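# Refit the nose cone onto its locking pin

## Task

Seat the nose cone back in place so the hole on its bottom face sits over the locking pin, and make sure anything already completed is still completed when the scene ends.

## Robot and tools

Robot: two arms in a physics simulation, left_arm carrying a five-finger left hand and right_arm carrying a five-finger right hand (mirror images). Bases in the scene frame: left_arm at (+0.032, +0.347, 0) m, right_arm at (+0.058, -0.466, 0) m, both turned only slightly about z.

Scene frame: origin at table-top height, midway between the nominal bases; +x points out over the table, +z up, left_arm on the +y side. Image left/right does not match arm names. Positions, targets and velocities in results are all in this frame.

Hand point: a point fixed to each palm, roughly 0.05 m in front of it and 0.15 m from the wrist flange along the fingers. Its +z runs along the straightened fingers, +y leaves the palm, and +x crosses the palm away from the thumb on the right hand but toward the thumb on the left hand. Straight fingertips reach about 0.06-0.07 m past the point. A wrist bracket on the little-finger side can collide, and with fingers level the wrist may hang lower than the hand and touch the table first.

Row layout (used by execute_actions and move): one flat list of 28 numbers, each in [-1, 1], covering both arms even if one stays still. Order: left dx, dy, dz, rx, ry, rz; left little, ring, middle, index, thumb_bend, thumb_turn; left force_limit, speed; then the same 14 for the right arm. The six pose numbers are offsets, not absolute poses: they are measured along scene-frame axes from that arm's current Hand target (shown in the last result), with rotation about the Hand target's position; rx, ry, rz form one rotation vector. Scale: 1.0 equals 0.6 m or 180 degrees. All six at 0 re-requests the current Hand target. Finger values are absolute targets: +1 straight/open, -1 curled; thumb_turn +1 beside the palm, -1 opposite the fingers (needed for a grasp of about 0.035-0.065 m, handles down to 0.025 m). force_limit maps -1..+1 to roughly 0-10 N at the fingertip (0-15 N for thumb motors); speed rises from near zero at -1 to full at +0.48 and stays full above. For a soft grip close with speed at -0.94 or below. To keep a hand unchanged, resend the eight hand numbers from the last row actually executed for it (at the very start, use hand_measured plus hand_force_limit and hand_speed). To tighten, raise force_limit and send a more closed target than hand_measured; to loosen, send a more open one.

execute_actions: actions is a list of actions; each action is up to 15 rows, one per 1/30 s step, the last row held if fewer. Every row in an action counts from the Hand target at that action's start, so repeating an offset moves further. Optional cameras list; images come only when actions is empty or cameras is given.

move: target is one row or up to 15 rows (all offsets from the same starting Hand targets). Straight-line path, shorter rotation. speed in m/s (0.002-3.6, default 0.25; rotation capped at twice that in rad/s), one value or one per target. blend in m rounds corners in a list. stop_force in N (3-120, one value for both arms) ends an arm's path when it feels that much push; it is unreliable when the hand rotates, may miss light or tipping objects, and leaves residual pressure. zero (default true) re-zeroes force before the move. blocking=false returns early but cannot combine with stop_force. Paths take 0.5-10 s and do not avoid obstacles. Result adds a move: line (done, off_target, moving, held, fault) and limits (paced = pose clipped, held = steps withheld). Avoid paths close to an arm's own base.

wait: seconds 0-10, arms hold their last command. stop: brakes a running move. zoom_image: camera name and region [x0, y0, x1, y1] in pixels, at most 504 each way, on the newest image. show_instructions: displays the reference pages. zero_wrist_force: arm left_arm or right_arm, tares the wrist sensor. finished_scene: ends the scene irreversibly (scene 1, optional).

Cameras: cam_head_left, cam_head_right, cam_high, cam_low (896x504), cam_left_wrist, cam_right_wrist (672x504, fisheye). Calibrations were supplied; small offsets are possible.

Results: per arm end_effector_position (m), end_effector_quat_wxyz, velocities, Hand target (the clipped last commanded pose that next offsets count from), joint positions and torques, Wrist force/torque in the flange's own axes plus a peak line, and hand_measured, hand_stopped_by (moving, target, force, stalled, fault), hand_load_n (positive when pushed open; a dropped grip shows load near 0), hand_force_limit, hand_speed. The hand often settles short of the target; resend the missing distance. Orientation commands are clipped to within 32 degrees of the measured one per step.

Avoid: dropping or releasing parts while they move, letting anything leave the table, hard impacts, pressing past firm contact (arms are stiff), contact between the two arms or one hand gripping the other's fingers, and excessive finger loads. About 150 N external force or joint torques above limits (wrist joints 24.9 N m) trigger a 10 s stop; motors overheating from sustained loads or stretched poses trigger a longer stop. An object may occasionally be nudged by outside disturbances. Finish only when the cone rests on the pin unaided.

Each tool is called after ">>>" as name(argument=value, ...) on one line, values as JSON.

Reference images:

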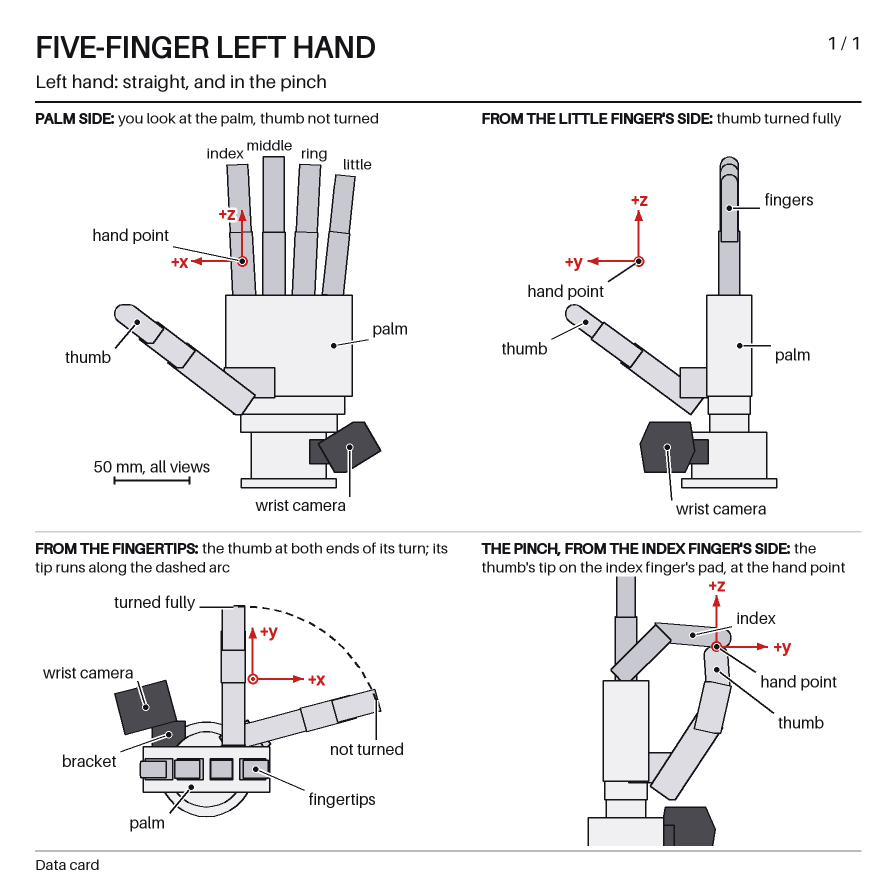

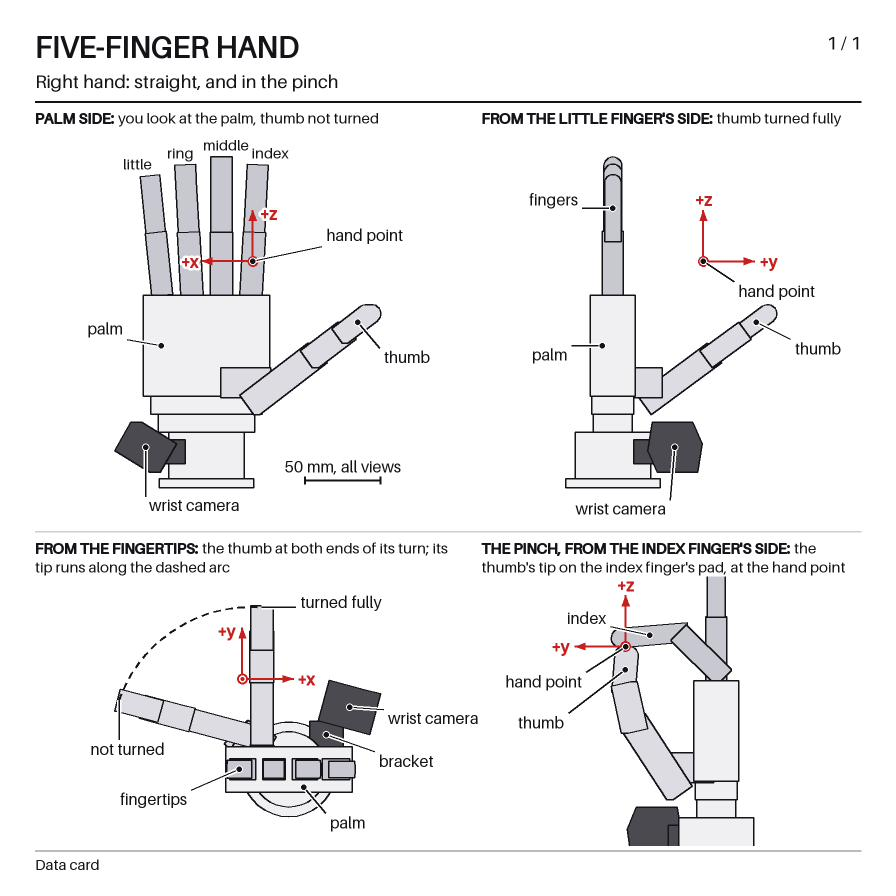

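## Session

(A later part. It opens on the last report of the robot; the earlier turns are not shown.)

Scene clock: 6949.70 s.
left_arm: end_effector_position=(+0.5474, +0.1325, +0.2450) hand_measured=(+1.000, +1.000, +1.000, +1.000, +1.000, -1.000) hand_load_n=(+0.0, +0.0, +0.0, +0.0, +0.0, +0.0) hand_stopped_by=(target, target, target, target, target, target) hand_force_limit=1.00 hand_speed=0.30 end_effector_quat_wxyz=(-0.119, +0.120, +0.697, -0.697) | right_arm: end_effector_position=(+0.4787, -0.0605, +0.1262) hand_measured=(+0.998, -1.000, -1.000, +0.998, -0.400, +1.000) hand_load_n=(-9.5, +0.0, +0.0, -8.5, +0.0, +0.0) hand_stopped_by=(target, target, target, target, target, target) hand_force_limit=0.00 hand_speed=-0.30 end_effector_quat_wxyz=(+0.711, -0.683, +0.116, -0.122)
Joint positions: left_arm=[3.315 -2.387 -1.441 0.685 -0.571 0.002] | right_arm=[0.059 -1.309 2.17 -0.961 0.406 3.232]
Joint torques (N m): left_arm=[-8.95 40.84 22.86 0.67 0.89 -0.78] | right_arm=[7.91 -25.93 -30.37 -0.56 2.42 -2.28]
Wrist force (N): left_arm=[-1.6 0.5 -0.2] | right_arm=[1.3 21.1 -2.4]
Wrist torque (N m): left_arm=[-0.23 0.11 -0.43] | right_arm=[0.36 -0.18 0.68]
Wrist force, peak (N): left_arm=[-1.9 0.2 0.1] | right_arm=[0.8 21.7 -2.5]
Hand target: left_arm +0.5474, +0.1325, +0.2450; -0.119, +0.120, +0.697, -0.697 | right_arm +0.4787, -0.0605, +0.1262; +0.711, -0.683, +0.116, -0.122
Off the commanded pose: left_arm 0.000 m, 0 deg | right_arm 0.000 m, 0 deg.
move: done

>>> move(target=[0,0,0,0,0,0,1,1,1,1,1,-1,1,0.3,0,0,0.0015,0,0,0,1,-1,-1,1,-0.4,1,0,-0.3], speed=0.003)

>>> move(target=[0,0,0,0,0,0,1,1,1,1,1,-1,1,0.3,-0.00128,-0.0036,0,0,0,0,1,-1,-1,1,-0.4,1,0,-0.3], speed=0.004, cameras=["all"])

>>> zoom_image(camera="cam_low", region=[445, 135, 495, 185])

>>> zoom_image(camera="cam_low", region=[445, 175, 495, 225])

>>> zoom_image(camera="cam_high", region=[425, 160, 495, 230])

>>> zoom_image(camera="cam_head_left", region=[395, 225, 455, 305])

Scene clock: 7056.37 s.
left_arm: end_effector_position=(+0.5474, +0.1325, +0.2450) hand_measured=(+1.000, +1.000, +1.000, +1.000, +1.000, -1.000) hand_load_n=(+0.0, +0.0, +0.0, +0.0, +0.0, +0.0) hand_stopped_by=(target, target, target, target, target, target) hand_force_limit=1.00 hand_speed=0.30 end_effector_quat_wxyz=(-0.119, +0.120, +0.697, -0.697) | right_arm: end_effector_position=(+0.4787, -0.0605, +0.1271) hand_measured=(+0.998, -1.000, -1.000, +0.998, -0.400, +1.000) hand_load_n=(-9.5, +0.0, +0.0, -8.0, +0.0, +0.0) hand_stopped_by=(target, target, target, target, target, target) hand_force_limit=0.00 hand_speed=-0.30 end_effector_quat_wxyz=(+0.711, -0.683, +0.116, -0.122)
Joint positions: left_arm=[3.315 -2.387 -1.441 0.685 -0.571 0.002] | right_arm=[0.059 -1.311 2.169 -0.958 0.406 3.232]
Joint torques (N m): left_arm=[-8.59 41.39 21.74 0.77 1 -0.91] | right_arm=[6.8 -41.94 -30.29 -0.39 2.33 -1.48]
Wrist force (N): left_arm=[-1.5 0.4 -0.1] | right_arm=[0.8 21.2 -2.5]
Wrist torque (N m): left_arm=[-0.27 0.11 -0.41] | right_arm=[0.38 -0.09 0.64]
Wrist force, peak (N): left_arm=[-1.9 0.6 -0.1] | right_arm=[1.1 21.7 -2.5]
Hand target: left_arm +0.5474, +0.1325, +0.2450; -0.119, +0.120, +0.697, -0.697 | right_arm +0.4787, -0.0605, +0.1271; +0.711, -0.683, +0.116, -0.122
Off the commanded pose: left_arm 0.000 m, 0 deg | right_arm 0.000 m, 0 deg.
move: done

Scene clock: 7057.17 s.
left_arm: end_effector_position=(+0.5474, +0.1325, +0.2450) hand_measured=(+1.000, +1.000, +1.000, +1.000, +1.000, -1.000) hand_load_n=(+0.0, +0.0, +0.0, -0.5, +0.0, +0.0) hand_stopped_by=(target, target, target, target, target, target) hand_force_limit=1.00 hand_speed=0.30 end_effector_quat_wxyz=(-0.119, +0.120, +0.697, -0.697) | right_arm: end_effector_position=(+0.4779, -0.0625, +0.1271) hand_measured=(+0.998, -1.000, -1.000, +0.998, -0.400, +1.000) hand_load_n=(-9.5, +0.0, +0.0, -8.0, +0.0, +0.0) hand_stopped_by=(target, target, target, target, target, target) hand_force_limit=0.00 hand_speed=-0.30 end_effector_quat_wxyz=(+0.711, -0.683, +0.116, -0.122)
Joint positions: left_arm=[3.315 -2.387 -1.441 0.685 -0.571 0.002] | right_arm=[0.054 -1.314 2.174 -0.961 0.4 3.234]
Joint torques (N m): left_arm=[-8.54 40.84 23.09 0.61 0.99 -0.79] | right_arm=[-8.41 -41.17 -6.61 -5.4 -1.04 1.97]
Wrist force (N): left_arm=[-1.5 0.6 0.0] | right_arm=[0.8 21.3 -2.6]
Wrist torque (N m): left_arm=[-0.24 0.10 -0.42] | right_arm=[0.40 -0.09 0.56]
Wrist force, peak (N): left_arm=[-1.9 0.6 -0.1] | right_arm=[1.1 21.6 -2.7]
Hand target: left_arm +0.5474, +0.1325, +0.2450; -0.119, +0.120, +0.697, -0.697 | right_arm +0.4779, -0.0626, +0.1271; +0.711, -0.683, +0.116, -0.122
Off the commanded pose: left_arm 0.000 m, 0 deg | right_arm 0.000 m, 0 deg.
move: done
camera_calibration:
cam_left_wrist: T_world_to_cam=[[-0.222596, 0.100158, 0.969752, -0.133901], [-0.636958, 0.738109, -0.22244, 0.313088], [-0.738062, -0.667206, -0.100504, 0.634784], [0, 0, 0, 1]] pos_world=[0.638128, 0.20585, 0.263293]
cam_right_wrist: T_world_to_cam=[[0.293851, 0.00611438, -0.955832, -0.00742053], [-0.937134, -0.19508, -0.28935, 0.47228], [-0.188232, 0.980768, -0.0515942, 0.275685], [0, 0, 0, 1]] pos_world=[0.496663, -0.178205, 0.143785]

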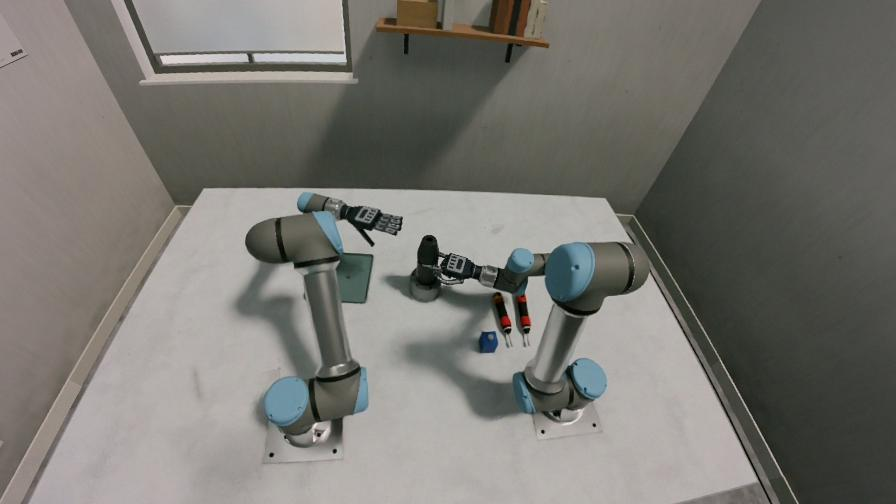

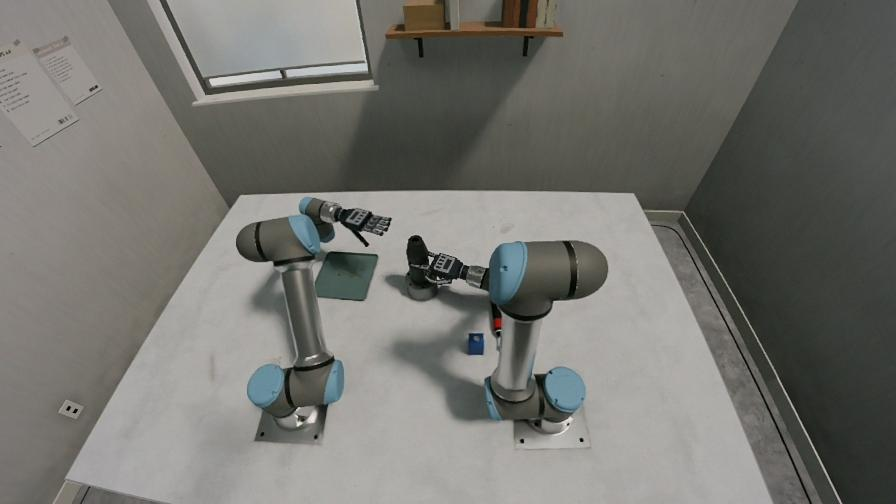

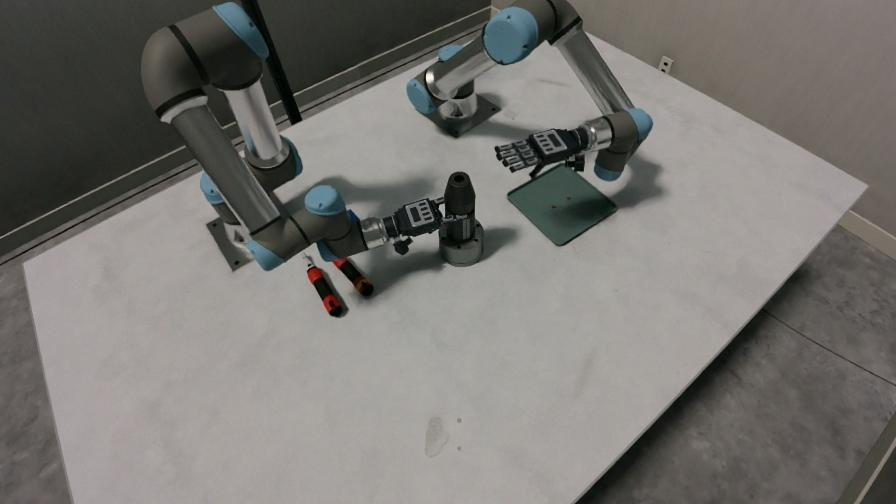

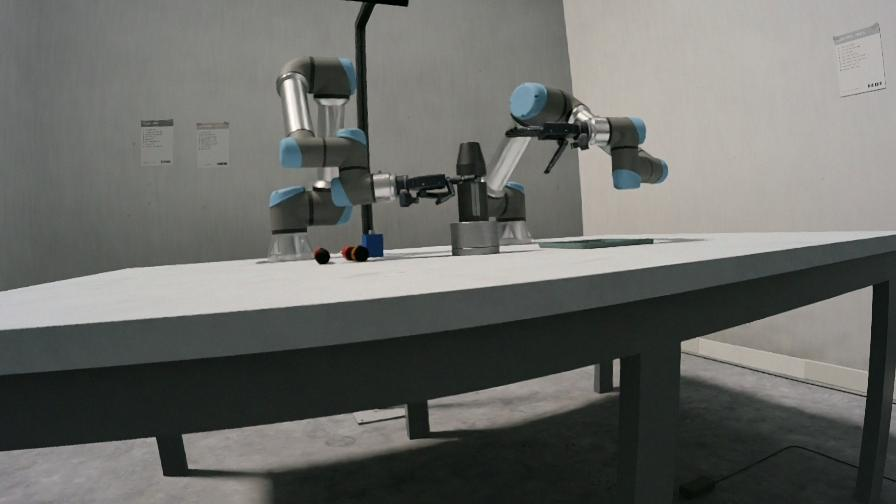

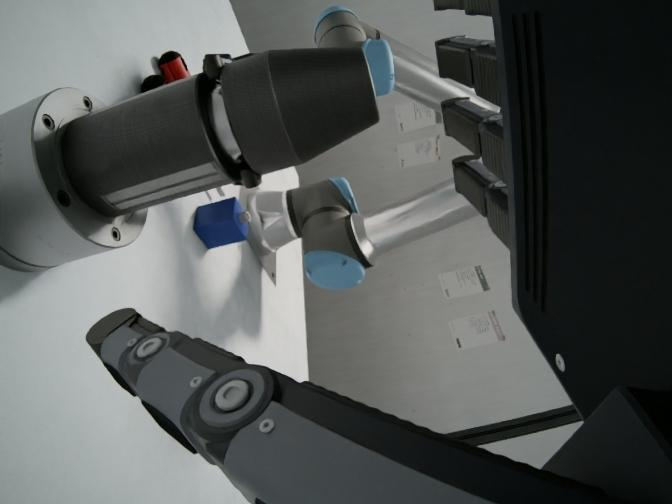

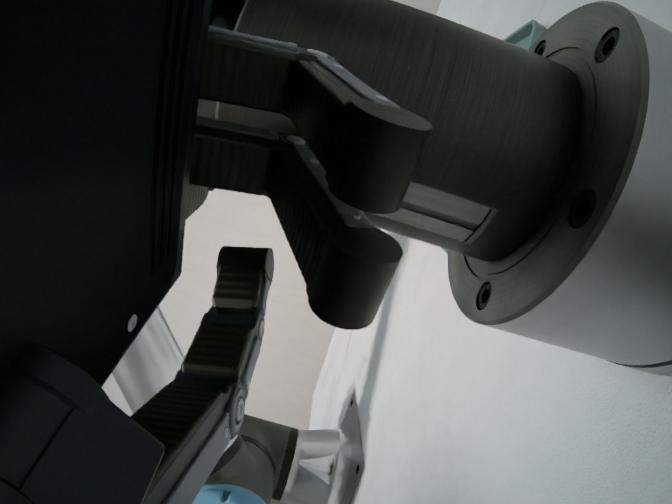

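Scaled by 10.080 from the camera's 896x504 image, which has a finer 1280x720 frame.

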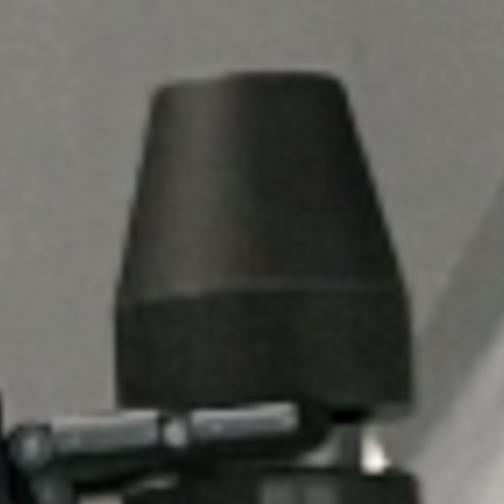

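Scaled by 10.080 from the camera's 896x504 image, which has a finer 1280x720 frame.

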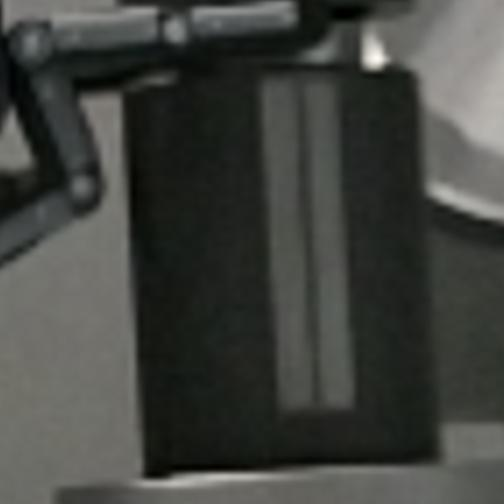

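Scaled by 7.200 from the camera's 896x504 image, which has a finer 1280x720 frame.

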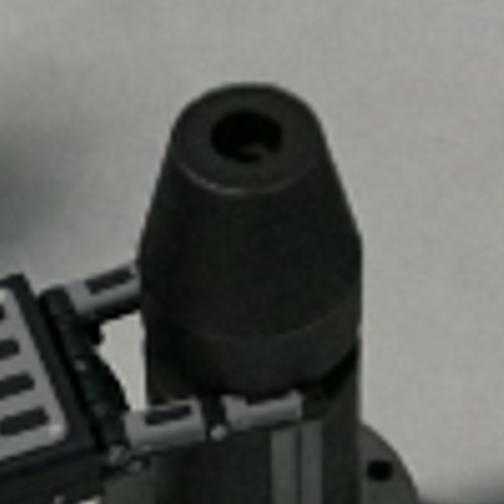

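Scaled by 6.300 from the camera's 896x504 image, which has a finer 1280x720 frame.

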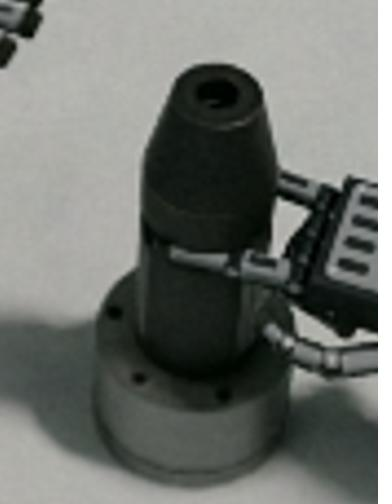

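>>> move(target=[0,0,-0.1167,0,0,0,1,1,1,1,1,-1,1,0.3,0,0,0.0038,0,0,0,1,-1,-1,1,-0.4,1,0,-0.3], speed=0.06, cameras=["cam_left_wrist","cam_low","cam_high"])

>>> zoom_image(camera="cam_low", region=[500, 100, 720, 260])

Scene clock: 7083.50 s.
left_arm: end_effector_position=(+0.5474, +0.1325, +0.1751) hand_measured=(+1.000, +1.000, +1.000, +1.000, +1.000, -1.000) hand_load_n=(+0.0, +0.0, +0.0, -0.5, +0.0, +0.0) hand_stopped_by=(target, target, target, target, target, target) hand_force_limit=1.00 hand_speed=0.30 end_effector_quat_wxyz=(-0.119, +0.120, +0.697, -0.697) | right_arm: end_effector_position=(+0.4779, -0.0626, +0.1294) hand_measured=(+0.998, -1.000, -1.000, +0.998, -0.400, +1.000) hand_load_n=(-9.5, +0.0, +0.0, -8.0, +0.0, +0.0) hand_stopped_by=(target, target, target, target, target, target) hand_force_limit=0.00 hand_speed=-0.30 end_effector_quat_wxyz=(+0.711, -0.683, +0.116, -0.122)
Joint positions: left_arm=[3.315 -2.499 -1.444 0.8 -0.571 0.002] | right_arm=[0.054 -1.32 2.172 -0.954 0.4 3.234]
Joint torques (N m): left_arm=[-2.46 39.19 22.09 1.13 0.75 -0.84] | right_arm=[-9.17 -41.21 -31.09 -0.39 -0.75 1.54]
Wrist force (N): left_arm=[-2.0 0.3 -0.1] | right_arm=[0.9 21.4 -2.3]
Wrist torque (N m): left_arm=[-0.28 0.17 -0.44] | right_arm=[0.38 -0.12 0.56]
Wrist force, peak (N): left_arm=[-1.9 0.5 -0.5] | right_arm=[1.0 21.7 -2.7]
Hand target: left_arm +0.5474, +0.1325, +0.1750; -0.119, +0.120, +0.697, -0.697 | right_arm +0.4779, -0.0626, +0.1294; +0.711, -0.683, +0.116, -0.122
Off the commanded pose: left_arm 0.000 m, 0 deg | right_arm 0.000 m, 0 deg.
move: done
camera_calibration:
cam_left_wrist: T_world_to_cam=[[-0.222726, 0.100196, 0.969718, -0.0660343], [-0.636868, 0.738155, -0.222547, 0.297493], [-0.7381, -0.667149, -0.100595, 0.627789], [0, 0, 0, 1]] pos_world=[0.638128, 0.20585, 0.193393]
Images, in order (width x height): cam_high 896x504, cam_low 896x504, cam_left_wrist 672x504.

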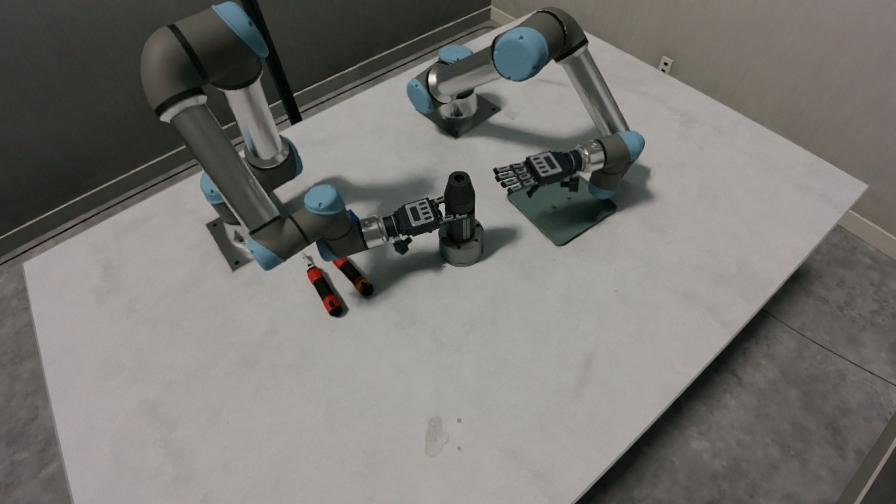

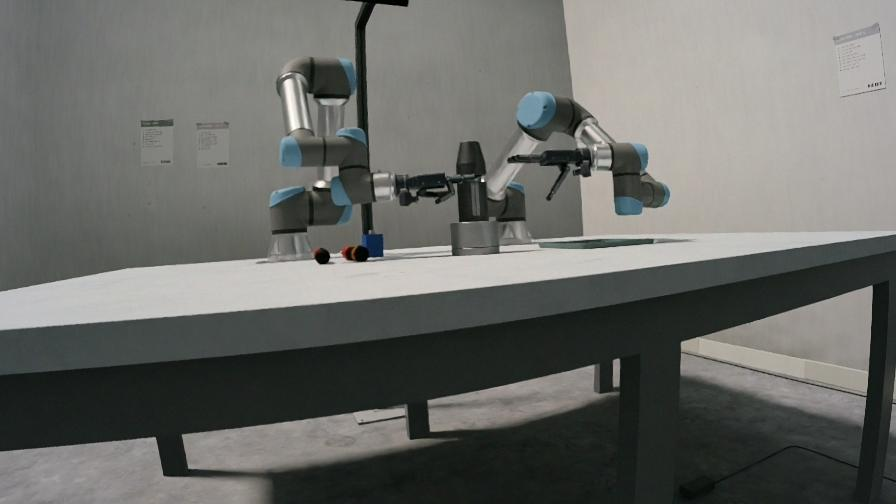

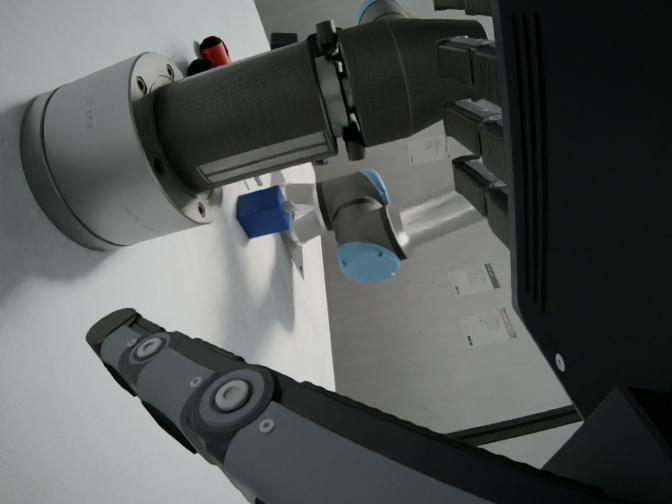

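Scaled by 2.291 from the camera's 896x504 image, which has a finer 1280x720 frame.

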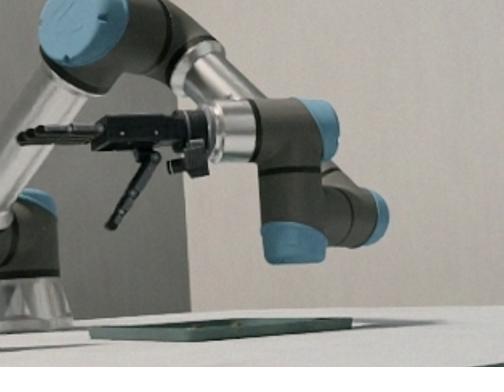

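>>> move(target=[0,0,-0.0583,0,0,0,1,1,1,1,1,-1,1,0.3,0,0,0,0,0,0,1,-1,-1,1,-0.4,1,0,-0.3], speed=0.04, stop_force=6, cameras=["cam_left_wrist","cam_low","cam_high"])

>>> zoom_image(camera="cam_low", region=[500, 130, 720, 260])

>>> zoom_image(camera="cam_high", region=[480, 130, 680, 260])

Scene clock: 7102.07 s.
left_arm: end_effector_position=(+0.5474, +0.1325, +0.1400) hand_measured=(+1.000, +1.000, +1.000, +1.000, +1.000, -1.000) hand_load_n=(+0.0, +0.0, -0.5, +0.0, +0.0, +0.0) hand_stopped_by=(target, target, target, target, target, target) hand_force_limit=1.00 hand_speed=0.30 end_effector_quat_wxyz=(-0.119, +0.120, +0.697, -0.697) | right_arm: end_effector_position=(+0.4779, -0.0626, +0.1294) hand_measured=(+0.998, -1.000, -1.000, +0.998, -0.400, +1.000) hand_load_n=(-9.5, +0.0, +0.0, -8.0, +0.0, +0.0) hand_stopped_by=(target, target, target, target, target, target) hand_force_limit=0.00 hand_speed=-0.30 end_effector_quat_wxyz=(+0.711, -0.683, +0.116, -0.122)
Joint positions: left_arm=[3.315 -2.56 -1.435 0.852 -0.571 0.002] | right_arm=[0.054 -1.32 2.172 -0.954 0.4 3.234]
Joint torques (N m): left_arm=[-2.69 42.27 20.81 1.3 0.74 -1.48] | right_arm=[-7.51 -40.72 -30.91 -0.29 0.31 -1.7]
Wrist force (N): left_arm=[-1.4 0.4 0.2] | right_arm=[0.9 21.0 -2.4]
Wrist torque (N m): left_arm=[-0.28 0.09 -0.41] | right_arm=[0.35 -0.11 0.55]
Wrist force, peak (N): left_arm=[-1.9 0.1 -0.5] | right_arm=[0.9 21.7 -2.4]
Hand target: left_arm +0.5474, +0.1325, +0.1400; -0.119, +0.120, +0.697, -0.697 | right_arm +0.4779, -0.0626, +0.1294; +0.711, -0.683, +0.116, -0.122
Off the commanded pose: left_arm 0.000 m, 0 deg | right_arm 0.000 m, 0 deg.
move: done
camera_calibration:
cam_left_wrist: T_world_to_cam=[[-0.222596, 0.100158, 0.969752, -0.0320775], [-0.636958, 0.738109, -0.22244, 0.289732], [-0.738062, -0.667206, -0.100504, 0.624231], [0, 0, 0, 1]] pos_world=[0.638128, 0.20585, 0.158293]
Images, in order (width x height): cam_high 896x504, cam_low 896x504, cam_left_wrist 672x504.

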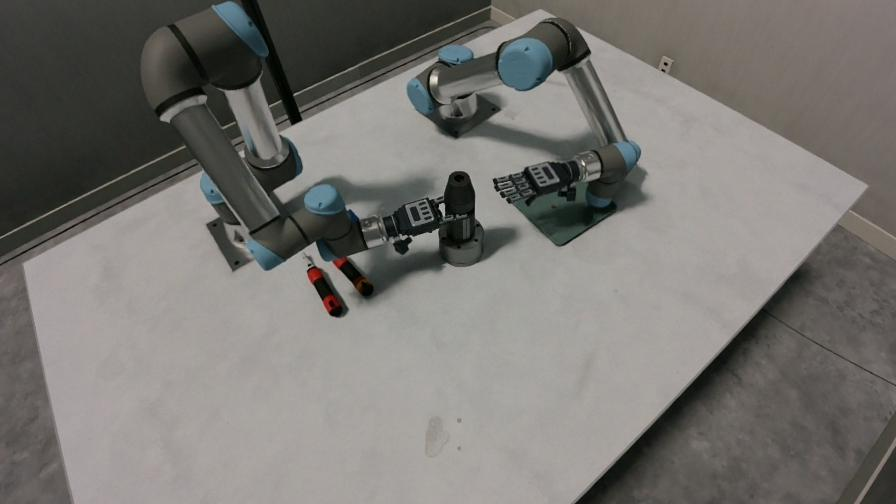

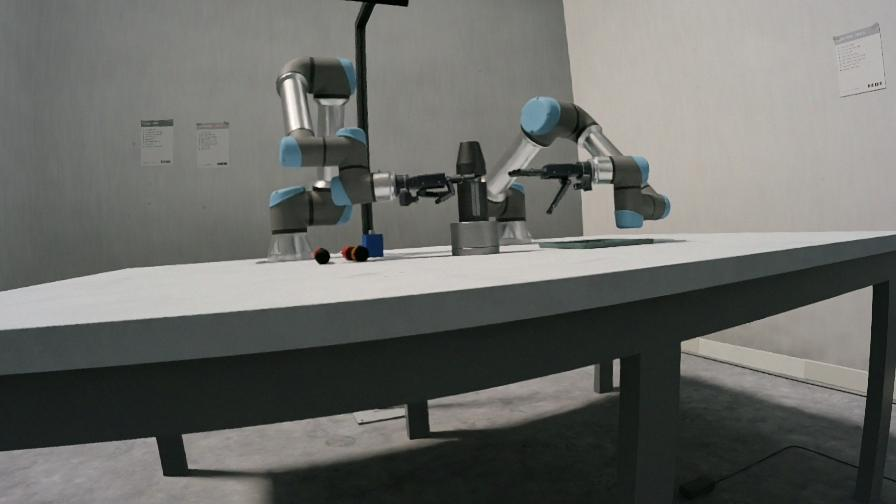

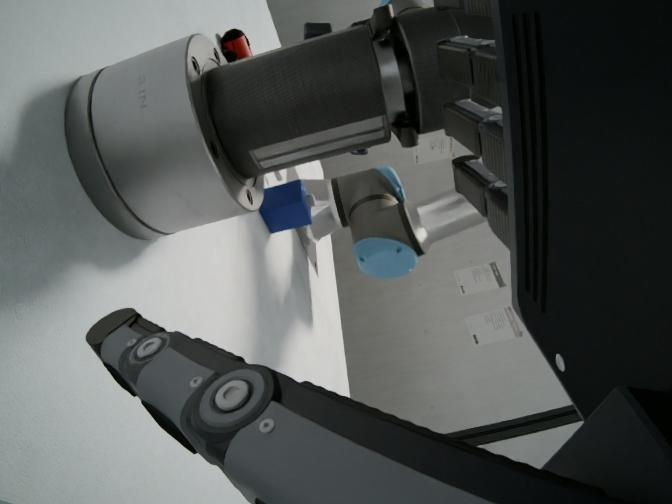

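Scaled by 2.291 from the camera's 896x504 image, which has a finer 1280x720 frame.

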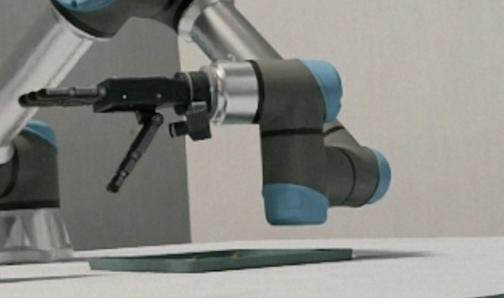

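Scaled by 2.520 from the camera's 896x504 image, which has a finer 1280x720 frame.

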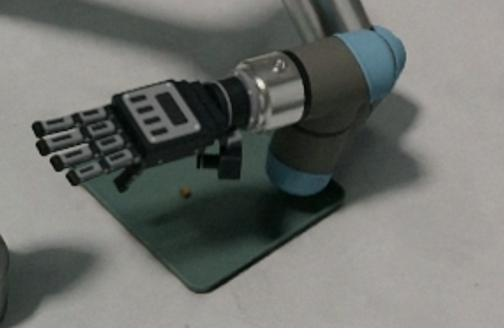

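>>> move(target=[[0,0,-0.016,0,0,0,1,1,1,1,1,-1,1,0.3,0,0,0,0,0,0,1,-1,-1,1,-0.4,1,0,-0.3],[-0.0285,-0.0658,-0.016,0,0,0,1,1,1,1,1,-1,1,0.3,0,0,0,0,0,0,1,-1,-1,1,-0.4,1,0,-0.3]], speed=0.03, stop_force=6, cameras=["cam_left_wrist","cam_low","cam_high"])

>>> zoom_image(camera="cam_left_wrist", region=[330, 0, 530, 200])

>>> zoom_image(camera="cam_low", region=[430, 120, 530, 220])

>>> zoom_image(camera="cam_high", region=[430, 150, 530, 250])

Scene clock: 7122.97 s.
left_arm: end_effector_position=(+0.5303, +0.0930, +0.1304) hand_measured=(+1.000, +1.000, +1.000, +1.000, +1.000, -1.000) hand_load_n=(+0.0, +0.0, +0.0, +0.0, +0.0, +0.0) hand_stopped_by=(target, target, target, target, target, target) hand_force_limit=1.00 hand_speed=0.30 end_effector_quat_wxyz=(-0.119, +0.120, +0.697, -0.697) | right_arm: end_effector_position=(+0.4779, -0.0626, +0.1294) hand_measured=(+0.998, -1.000, -1.000, +0.998, -0.400, +1.000) hand_load_n=(-9.5, +0.0, +0.0, -8.0, +0.0, -0.5) hand_stopped_by=(target, target, target, target, target, target) hand_force_limit=0.00 hand_speed=-0.30 end_effector_quat_wxyz=(+0.711, -0.683, +0.116, -0.122)
Joint positions: left_arm=[3.257 -2.552 -1.493 0.902 -0.513 0.002] | right_arm=[0.054 -1.32 2.172 -0.954 0.4 3.234]
Joint torques (N m): left_arm=[-8.34 60.64 3.12 1.14 1.41 0.98] | right_arm=[-5.48 -40.87 -30.11 -0.28 1.67 -1.66]
Wrist force (N): left_arm=[-1.4 0.6 0.1] | right_arm=[0.6 21.3 -2.7]
Wrist torque (N m): left_arm=[-0.24 0.10 -0.41] | right_arm=[0.40 -0.06 0.55]
Wrist force, peak (N): left_arm=[-1.9 0.6 0.4] | right_arm=[0.7 21.8 -2.1]
Hand target: left_arm +0.5303, +0.0930, +0.1304; -0.119, +0.120, +0.697, -0.697 | right_arm +0.4779, -0.0626, +0.1294; +0.711, -0.683, +0.116, -0.122
Off the commanded pose: left_arm 0.000 m, 0 deg | right_arm 0.000 m, 0 deg.
move: done
camera_calibration:
cam_left_wrist: T_world_to_cam=[[-0.222596, 0.100158, 0.969752, -0.022618], [-0.636958, 0.738109, -0.22244, 0.30586], [-0.738062, -0.667206, -0.100504, 0.584291], [0, 0, 0, 1]] pos_world=[0.621028, 0.16635, 0.148693]
Images, in order (width x height): cam_high 896x504, cam_low 896x504, cam_left_wrist 672x504.

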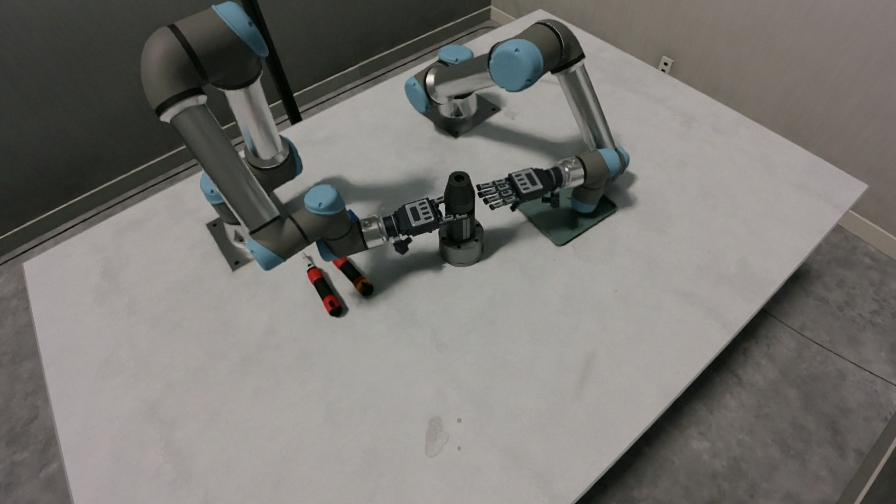

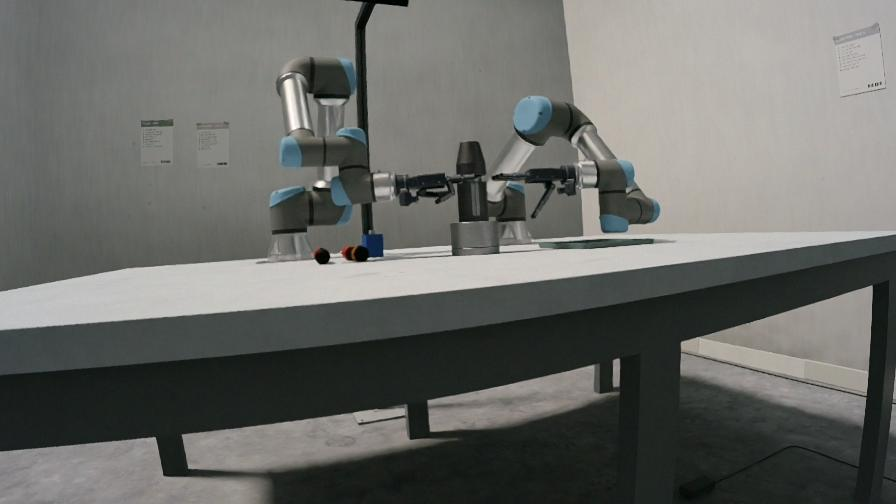

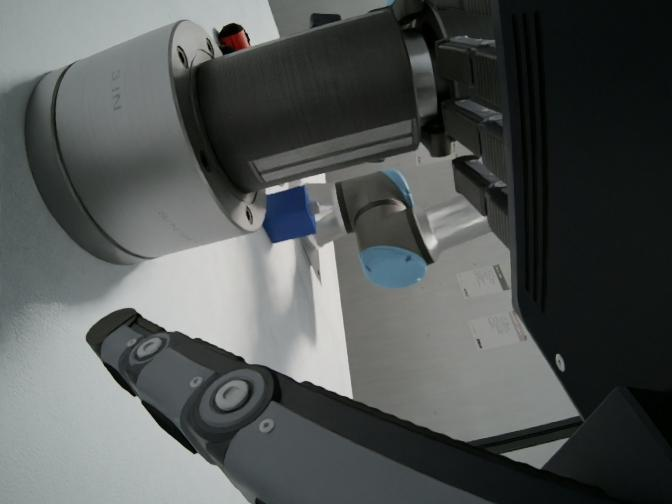

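Scaled by 2.520 from the camera's 672x504 image, which has a finer 960x720 frame.

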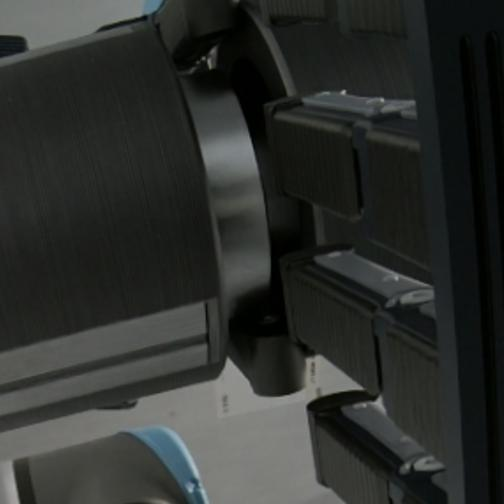

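Scaled by 5.040 from the camera's 896x504 image, which has a finer 1280x720 frame.

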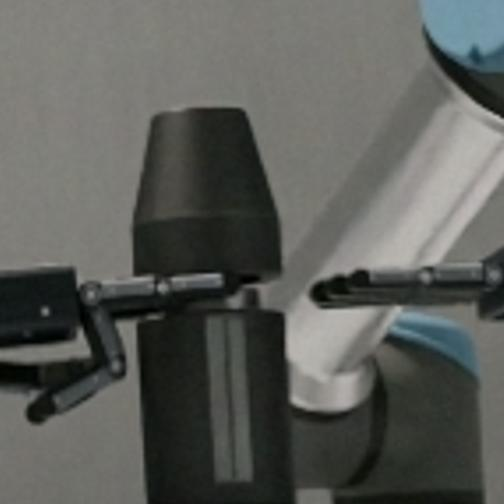

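Scaled by 5.040 from the camera's 896x504 image, which has a finer 1280x720 frame.

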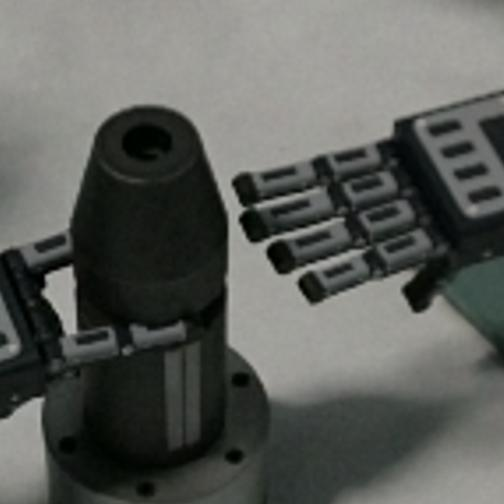

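>>> zoom_image(camera="cam_low", region=[470, 150, 530, 200])

>>> zoom_image(camera="cam_high", region=[440, 160, 510, 230])

Scaled by 8.400 from the camera's 896x504 image, which has a finer 1280x720 frame.

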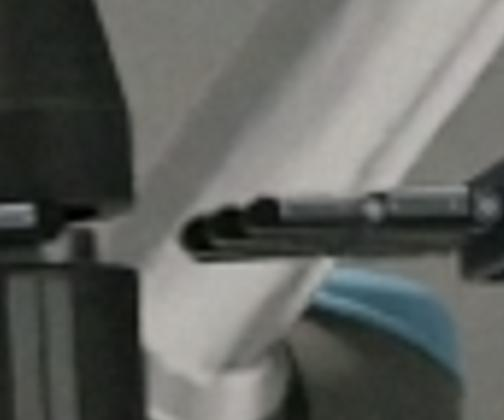

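Scaled by 7.200 from the camera's 896x504 image, which has a finer 1280x720 frame.

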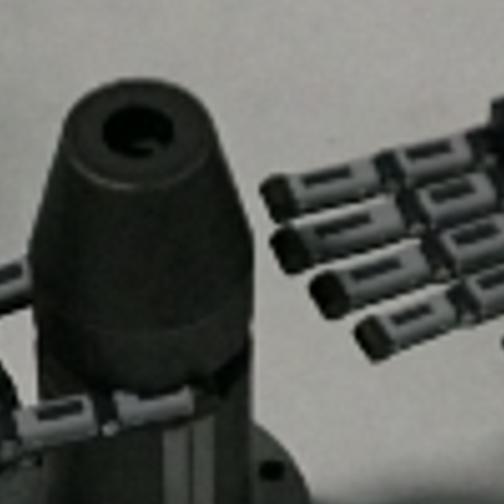

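>>> move(target=[-0.00834,-0.02356,-0.0008,0,0,0,1,1,1,1,1,-1,1,0.3,0,0,0,0,0,0,1,-1,-1,1,-0.4,1,0,-0.3], speed=0.01, stop_force=3, cameras=["cam_left_wrist","cam_low","cam_high"])

>>> zoom_image(camera="cam_low", region=[450, 150, 510, 200])

>>> zoom_image(camera="cam_high", region=[430, 160, 500, 230])

>>> zoom_image(camera="cam_left_wrist", region=[370, 0, 520, 150])

Scene clock: 7199.93 s.
left_arm: end_effector_position=(+0.5253, +0.0789, +0.1299) hand_measured=(+1.000, +1.000, +1.000, +1.000, +1.000, -1.000) hand_load_n=(+0.0, +0.0, +0.0, +0.0, +0.0, +0.0) hand_stopped_by=(target, target, target, target, target, target) hand_force_limit=1.00 hand_speed=0.30 end_effector_quat_wxyz=(-0.119, +0.120, +0.697, -0.697) | right_arm: end_effector_position=(+0.4779, -0.0626, +0.1294) hand_measured=(+0.998, -1.000, -1.000, +0.998, -0.400, +1.000) hand_load_n=(-9.5, +0.0, +0.0, -8.0, +0.0, +0.0) hand_stopped_by=(target, target, target, target, target, target) hand_force_limit=0.00 hand_speed=-0.30 end_effector_quat_wxyz=(+0.711, -0.683, +0.116, -0.122)
Joint positions: left_arm=[3.235 -2.547 -1.508 0.912 -0.491 0.002] | right_arm=[0.054 -1.32 2.172 -0.954 0.4 3.234]
Joint torques (N m): left_arm=[-8.51 61.25 3.88 1.23 1.24 1.84] | right_arm=[-4.07 -41.45 -30.25 -0.38 1.91 -1.64]
Wrist force (N): left_arm=[-1.4 0.6 0.3] | right_arm=[0.8 21.2 -2.5]
Wrist torque (N m): left_arm=[-0.27 0.10 -0.41] | right_arm=[0.38 -0.10 0.56]
Wrist force, peak (N): left_arm=[-2.0 0.3 0.1] | right_arm=[0.8 21.8 -2.5]
Hand target: left_arm +0.5253, +0.0789, +0.1299; -0.119, +0.120, +0.697, -0.697 | right_arm +0.4779, -0.0626, +0.1294; +0.711, -0.683, +0.116, -0.122
Off the commanded pose: left_arm 0.000 m, 0 deg | right_arm 0.000 m, 0 deg.
move: done
camera_calibration:
cam_left_wrist: T_world_to_cam=[[-0.222596, 0.100158, 0.969752, -0.0218339], [-0.636958, 0.738109, -0.22244, 0.312971], [-0.738062, -0.667206, -0.100504, 0.571143], [0, 0, 0, 1]] pos_world=[0.616028, 0.15225, 0.148193]
Images, in order (width x height): cam_high 896x504, cam_low 896x504, cam_left_wrist 672x504.

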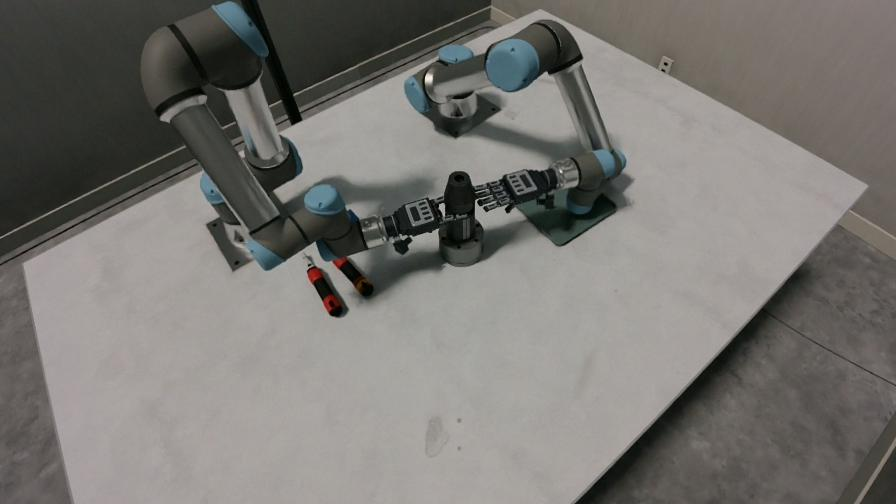

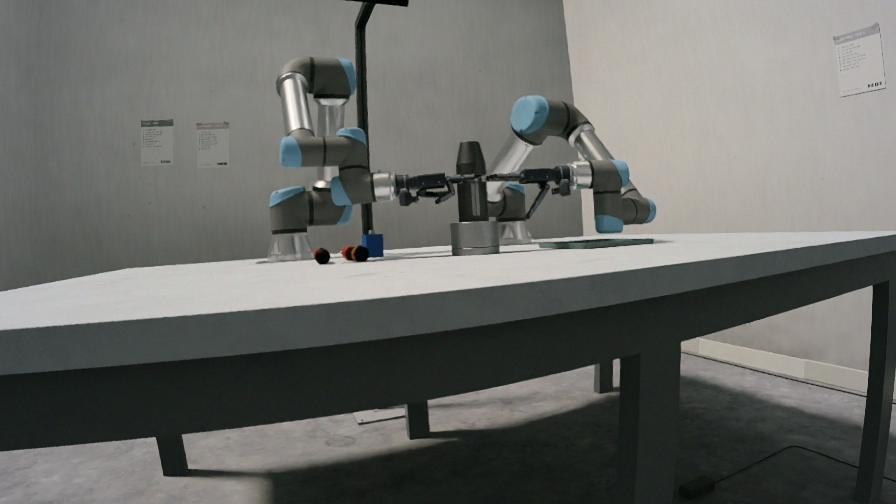

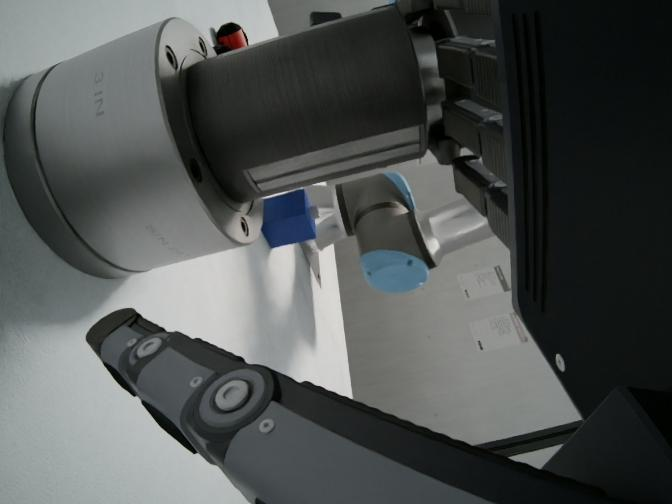

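Scaled by 8.400 from the camera's 896x504 image, which has a finer 1280x720 frame.

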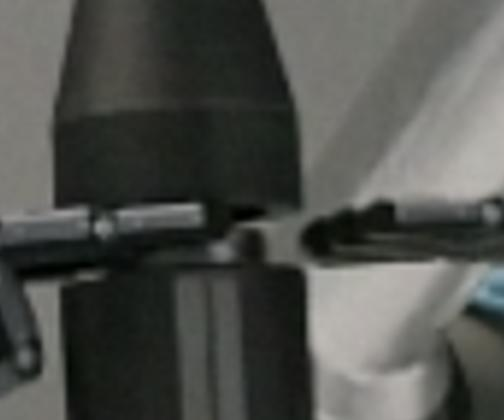

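Scaled by 7.200 from the camera's 896x504 image, which has a finer 1280x720 frame.

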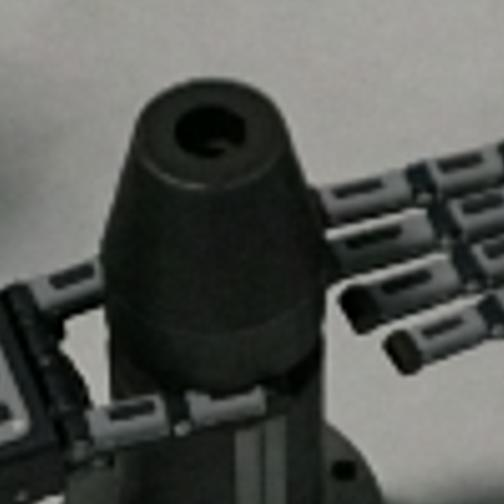

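Scaled by 3.360 from the camera's 672x504 image, which has a finer 960x720 frame.

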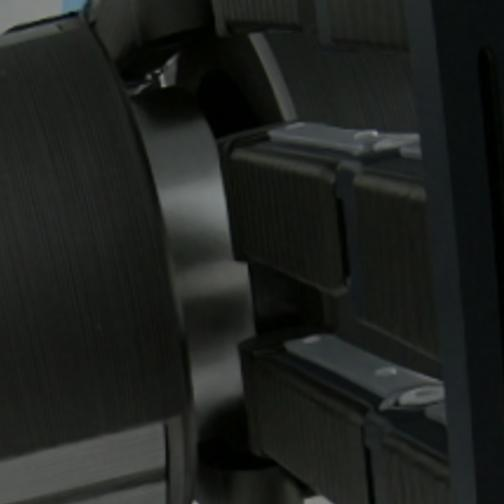

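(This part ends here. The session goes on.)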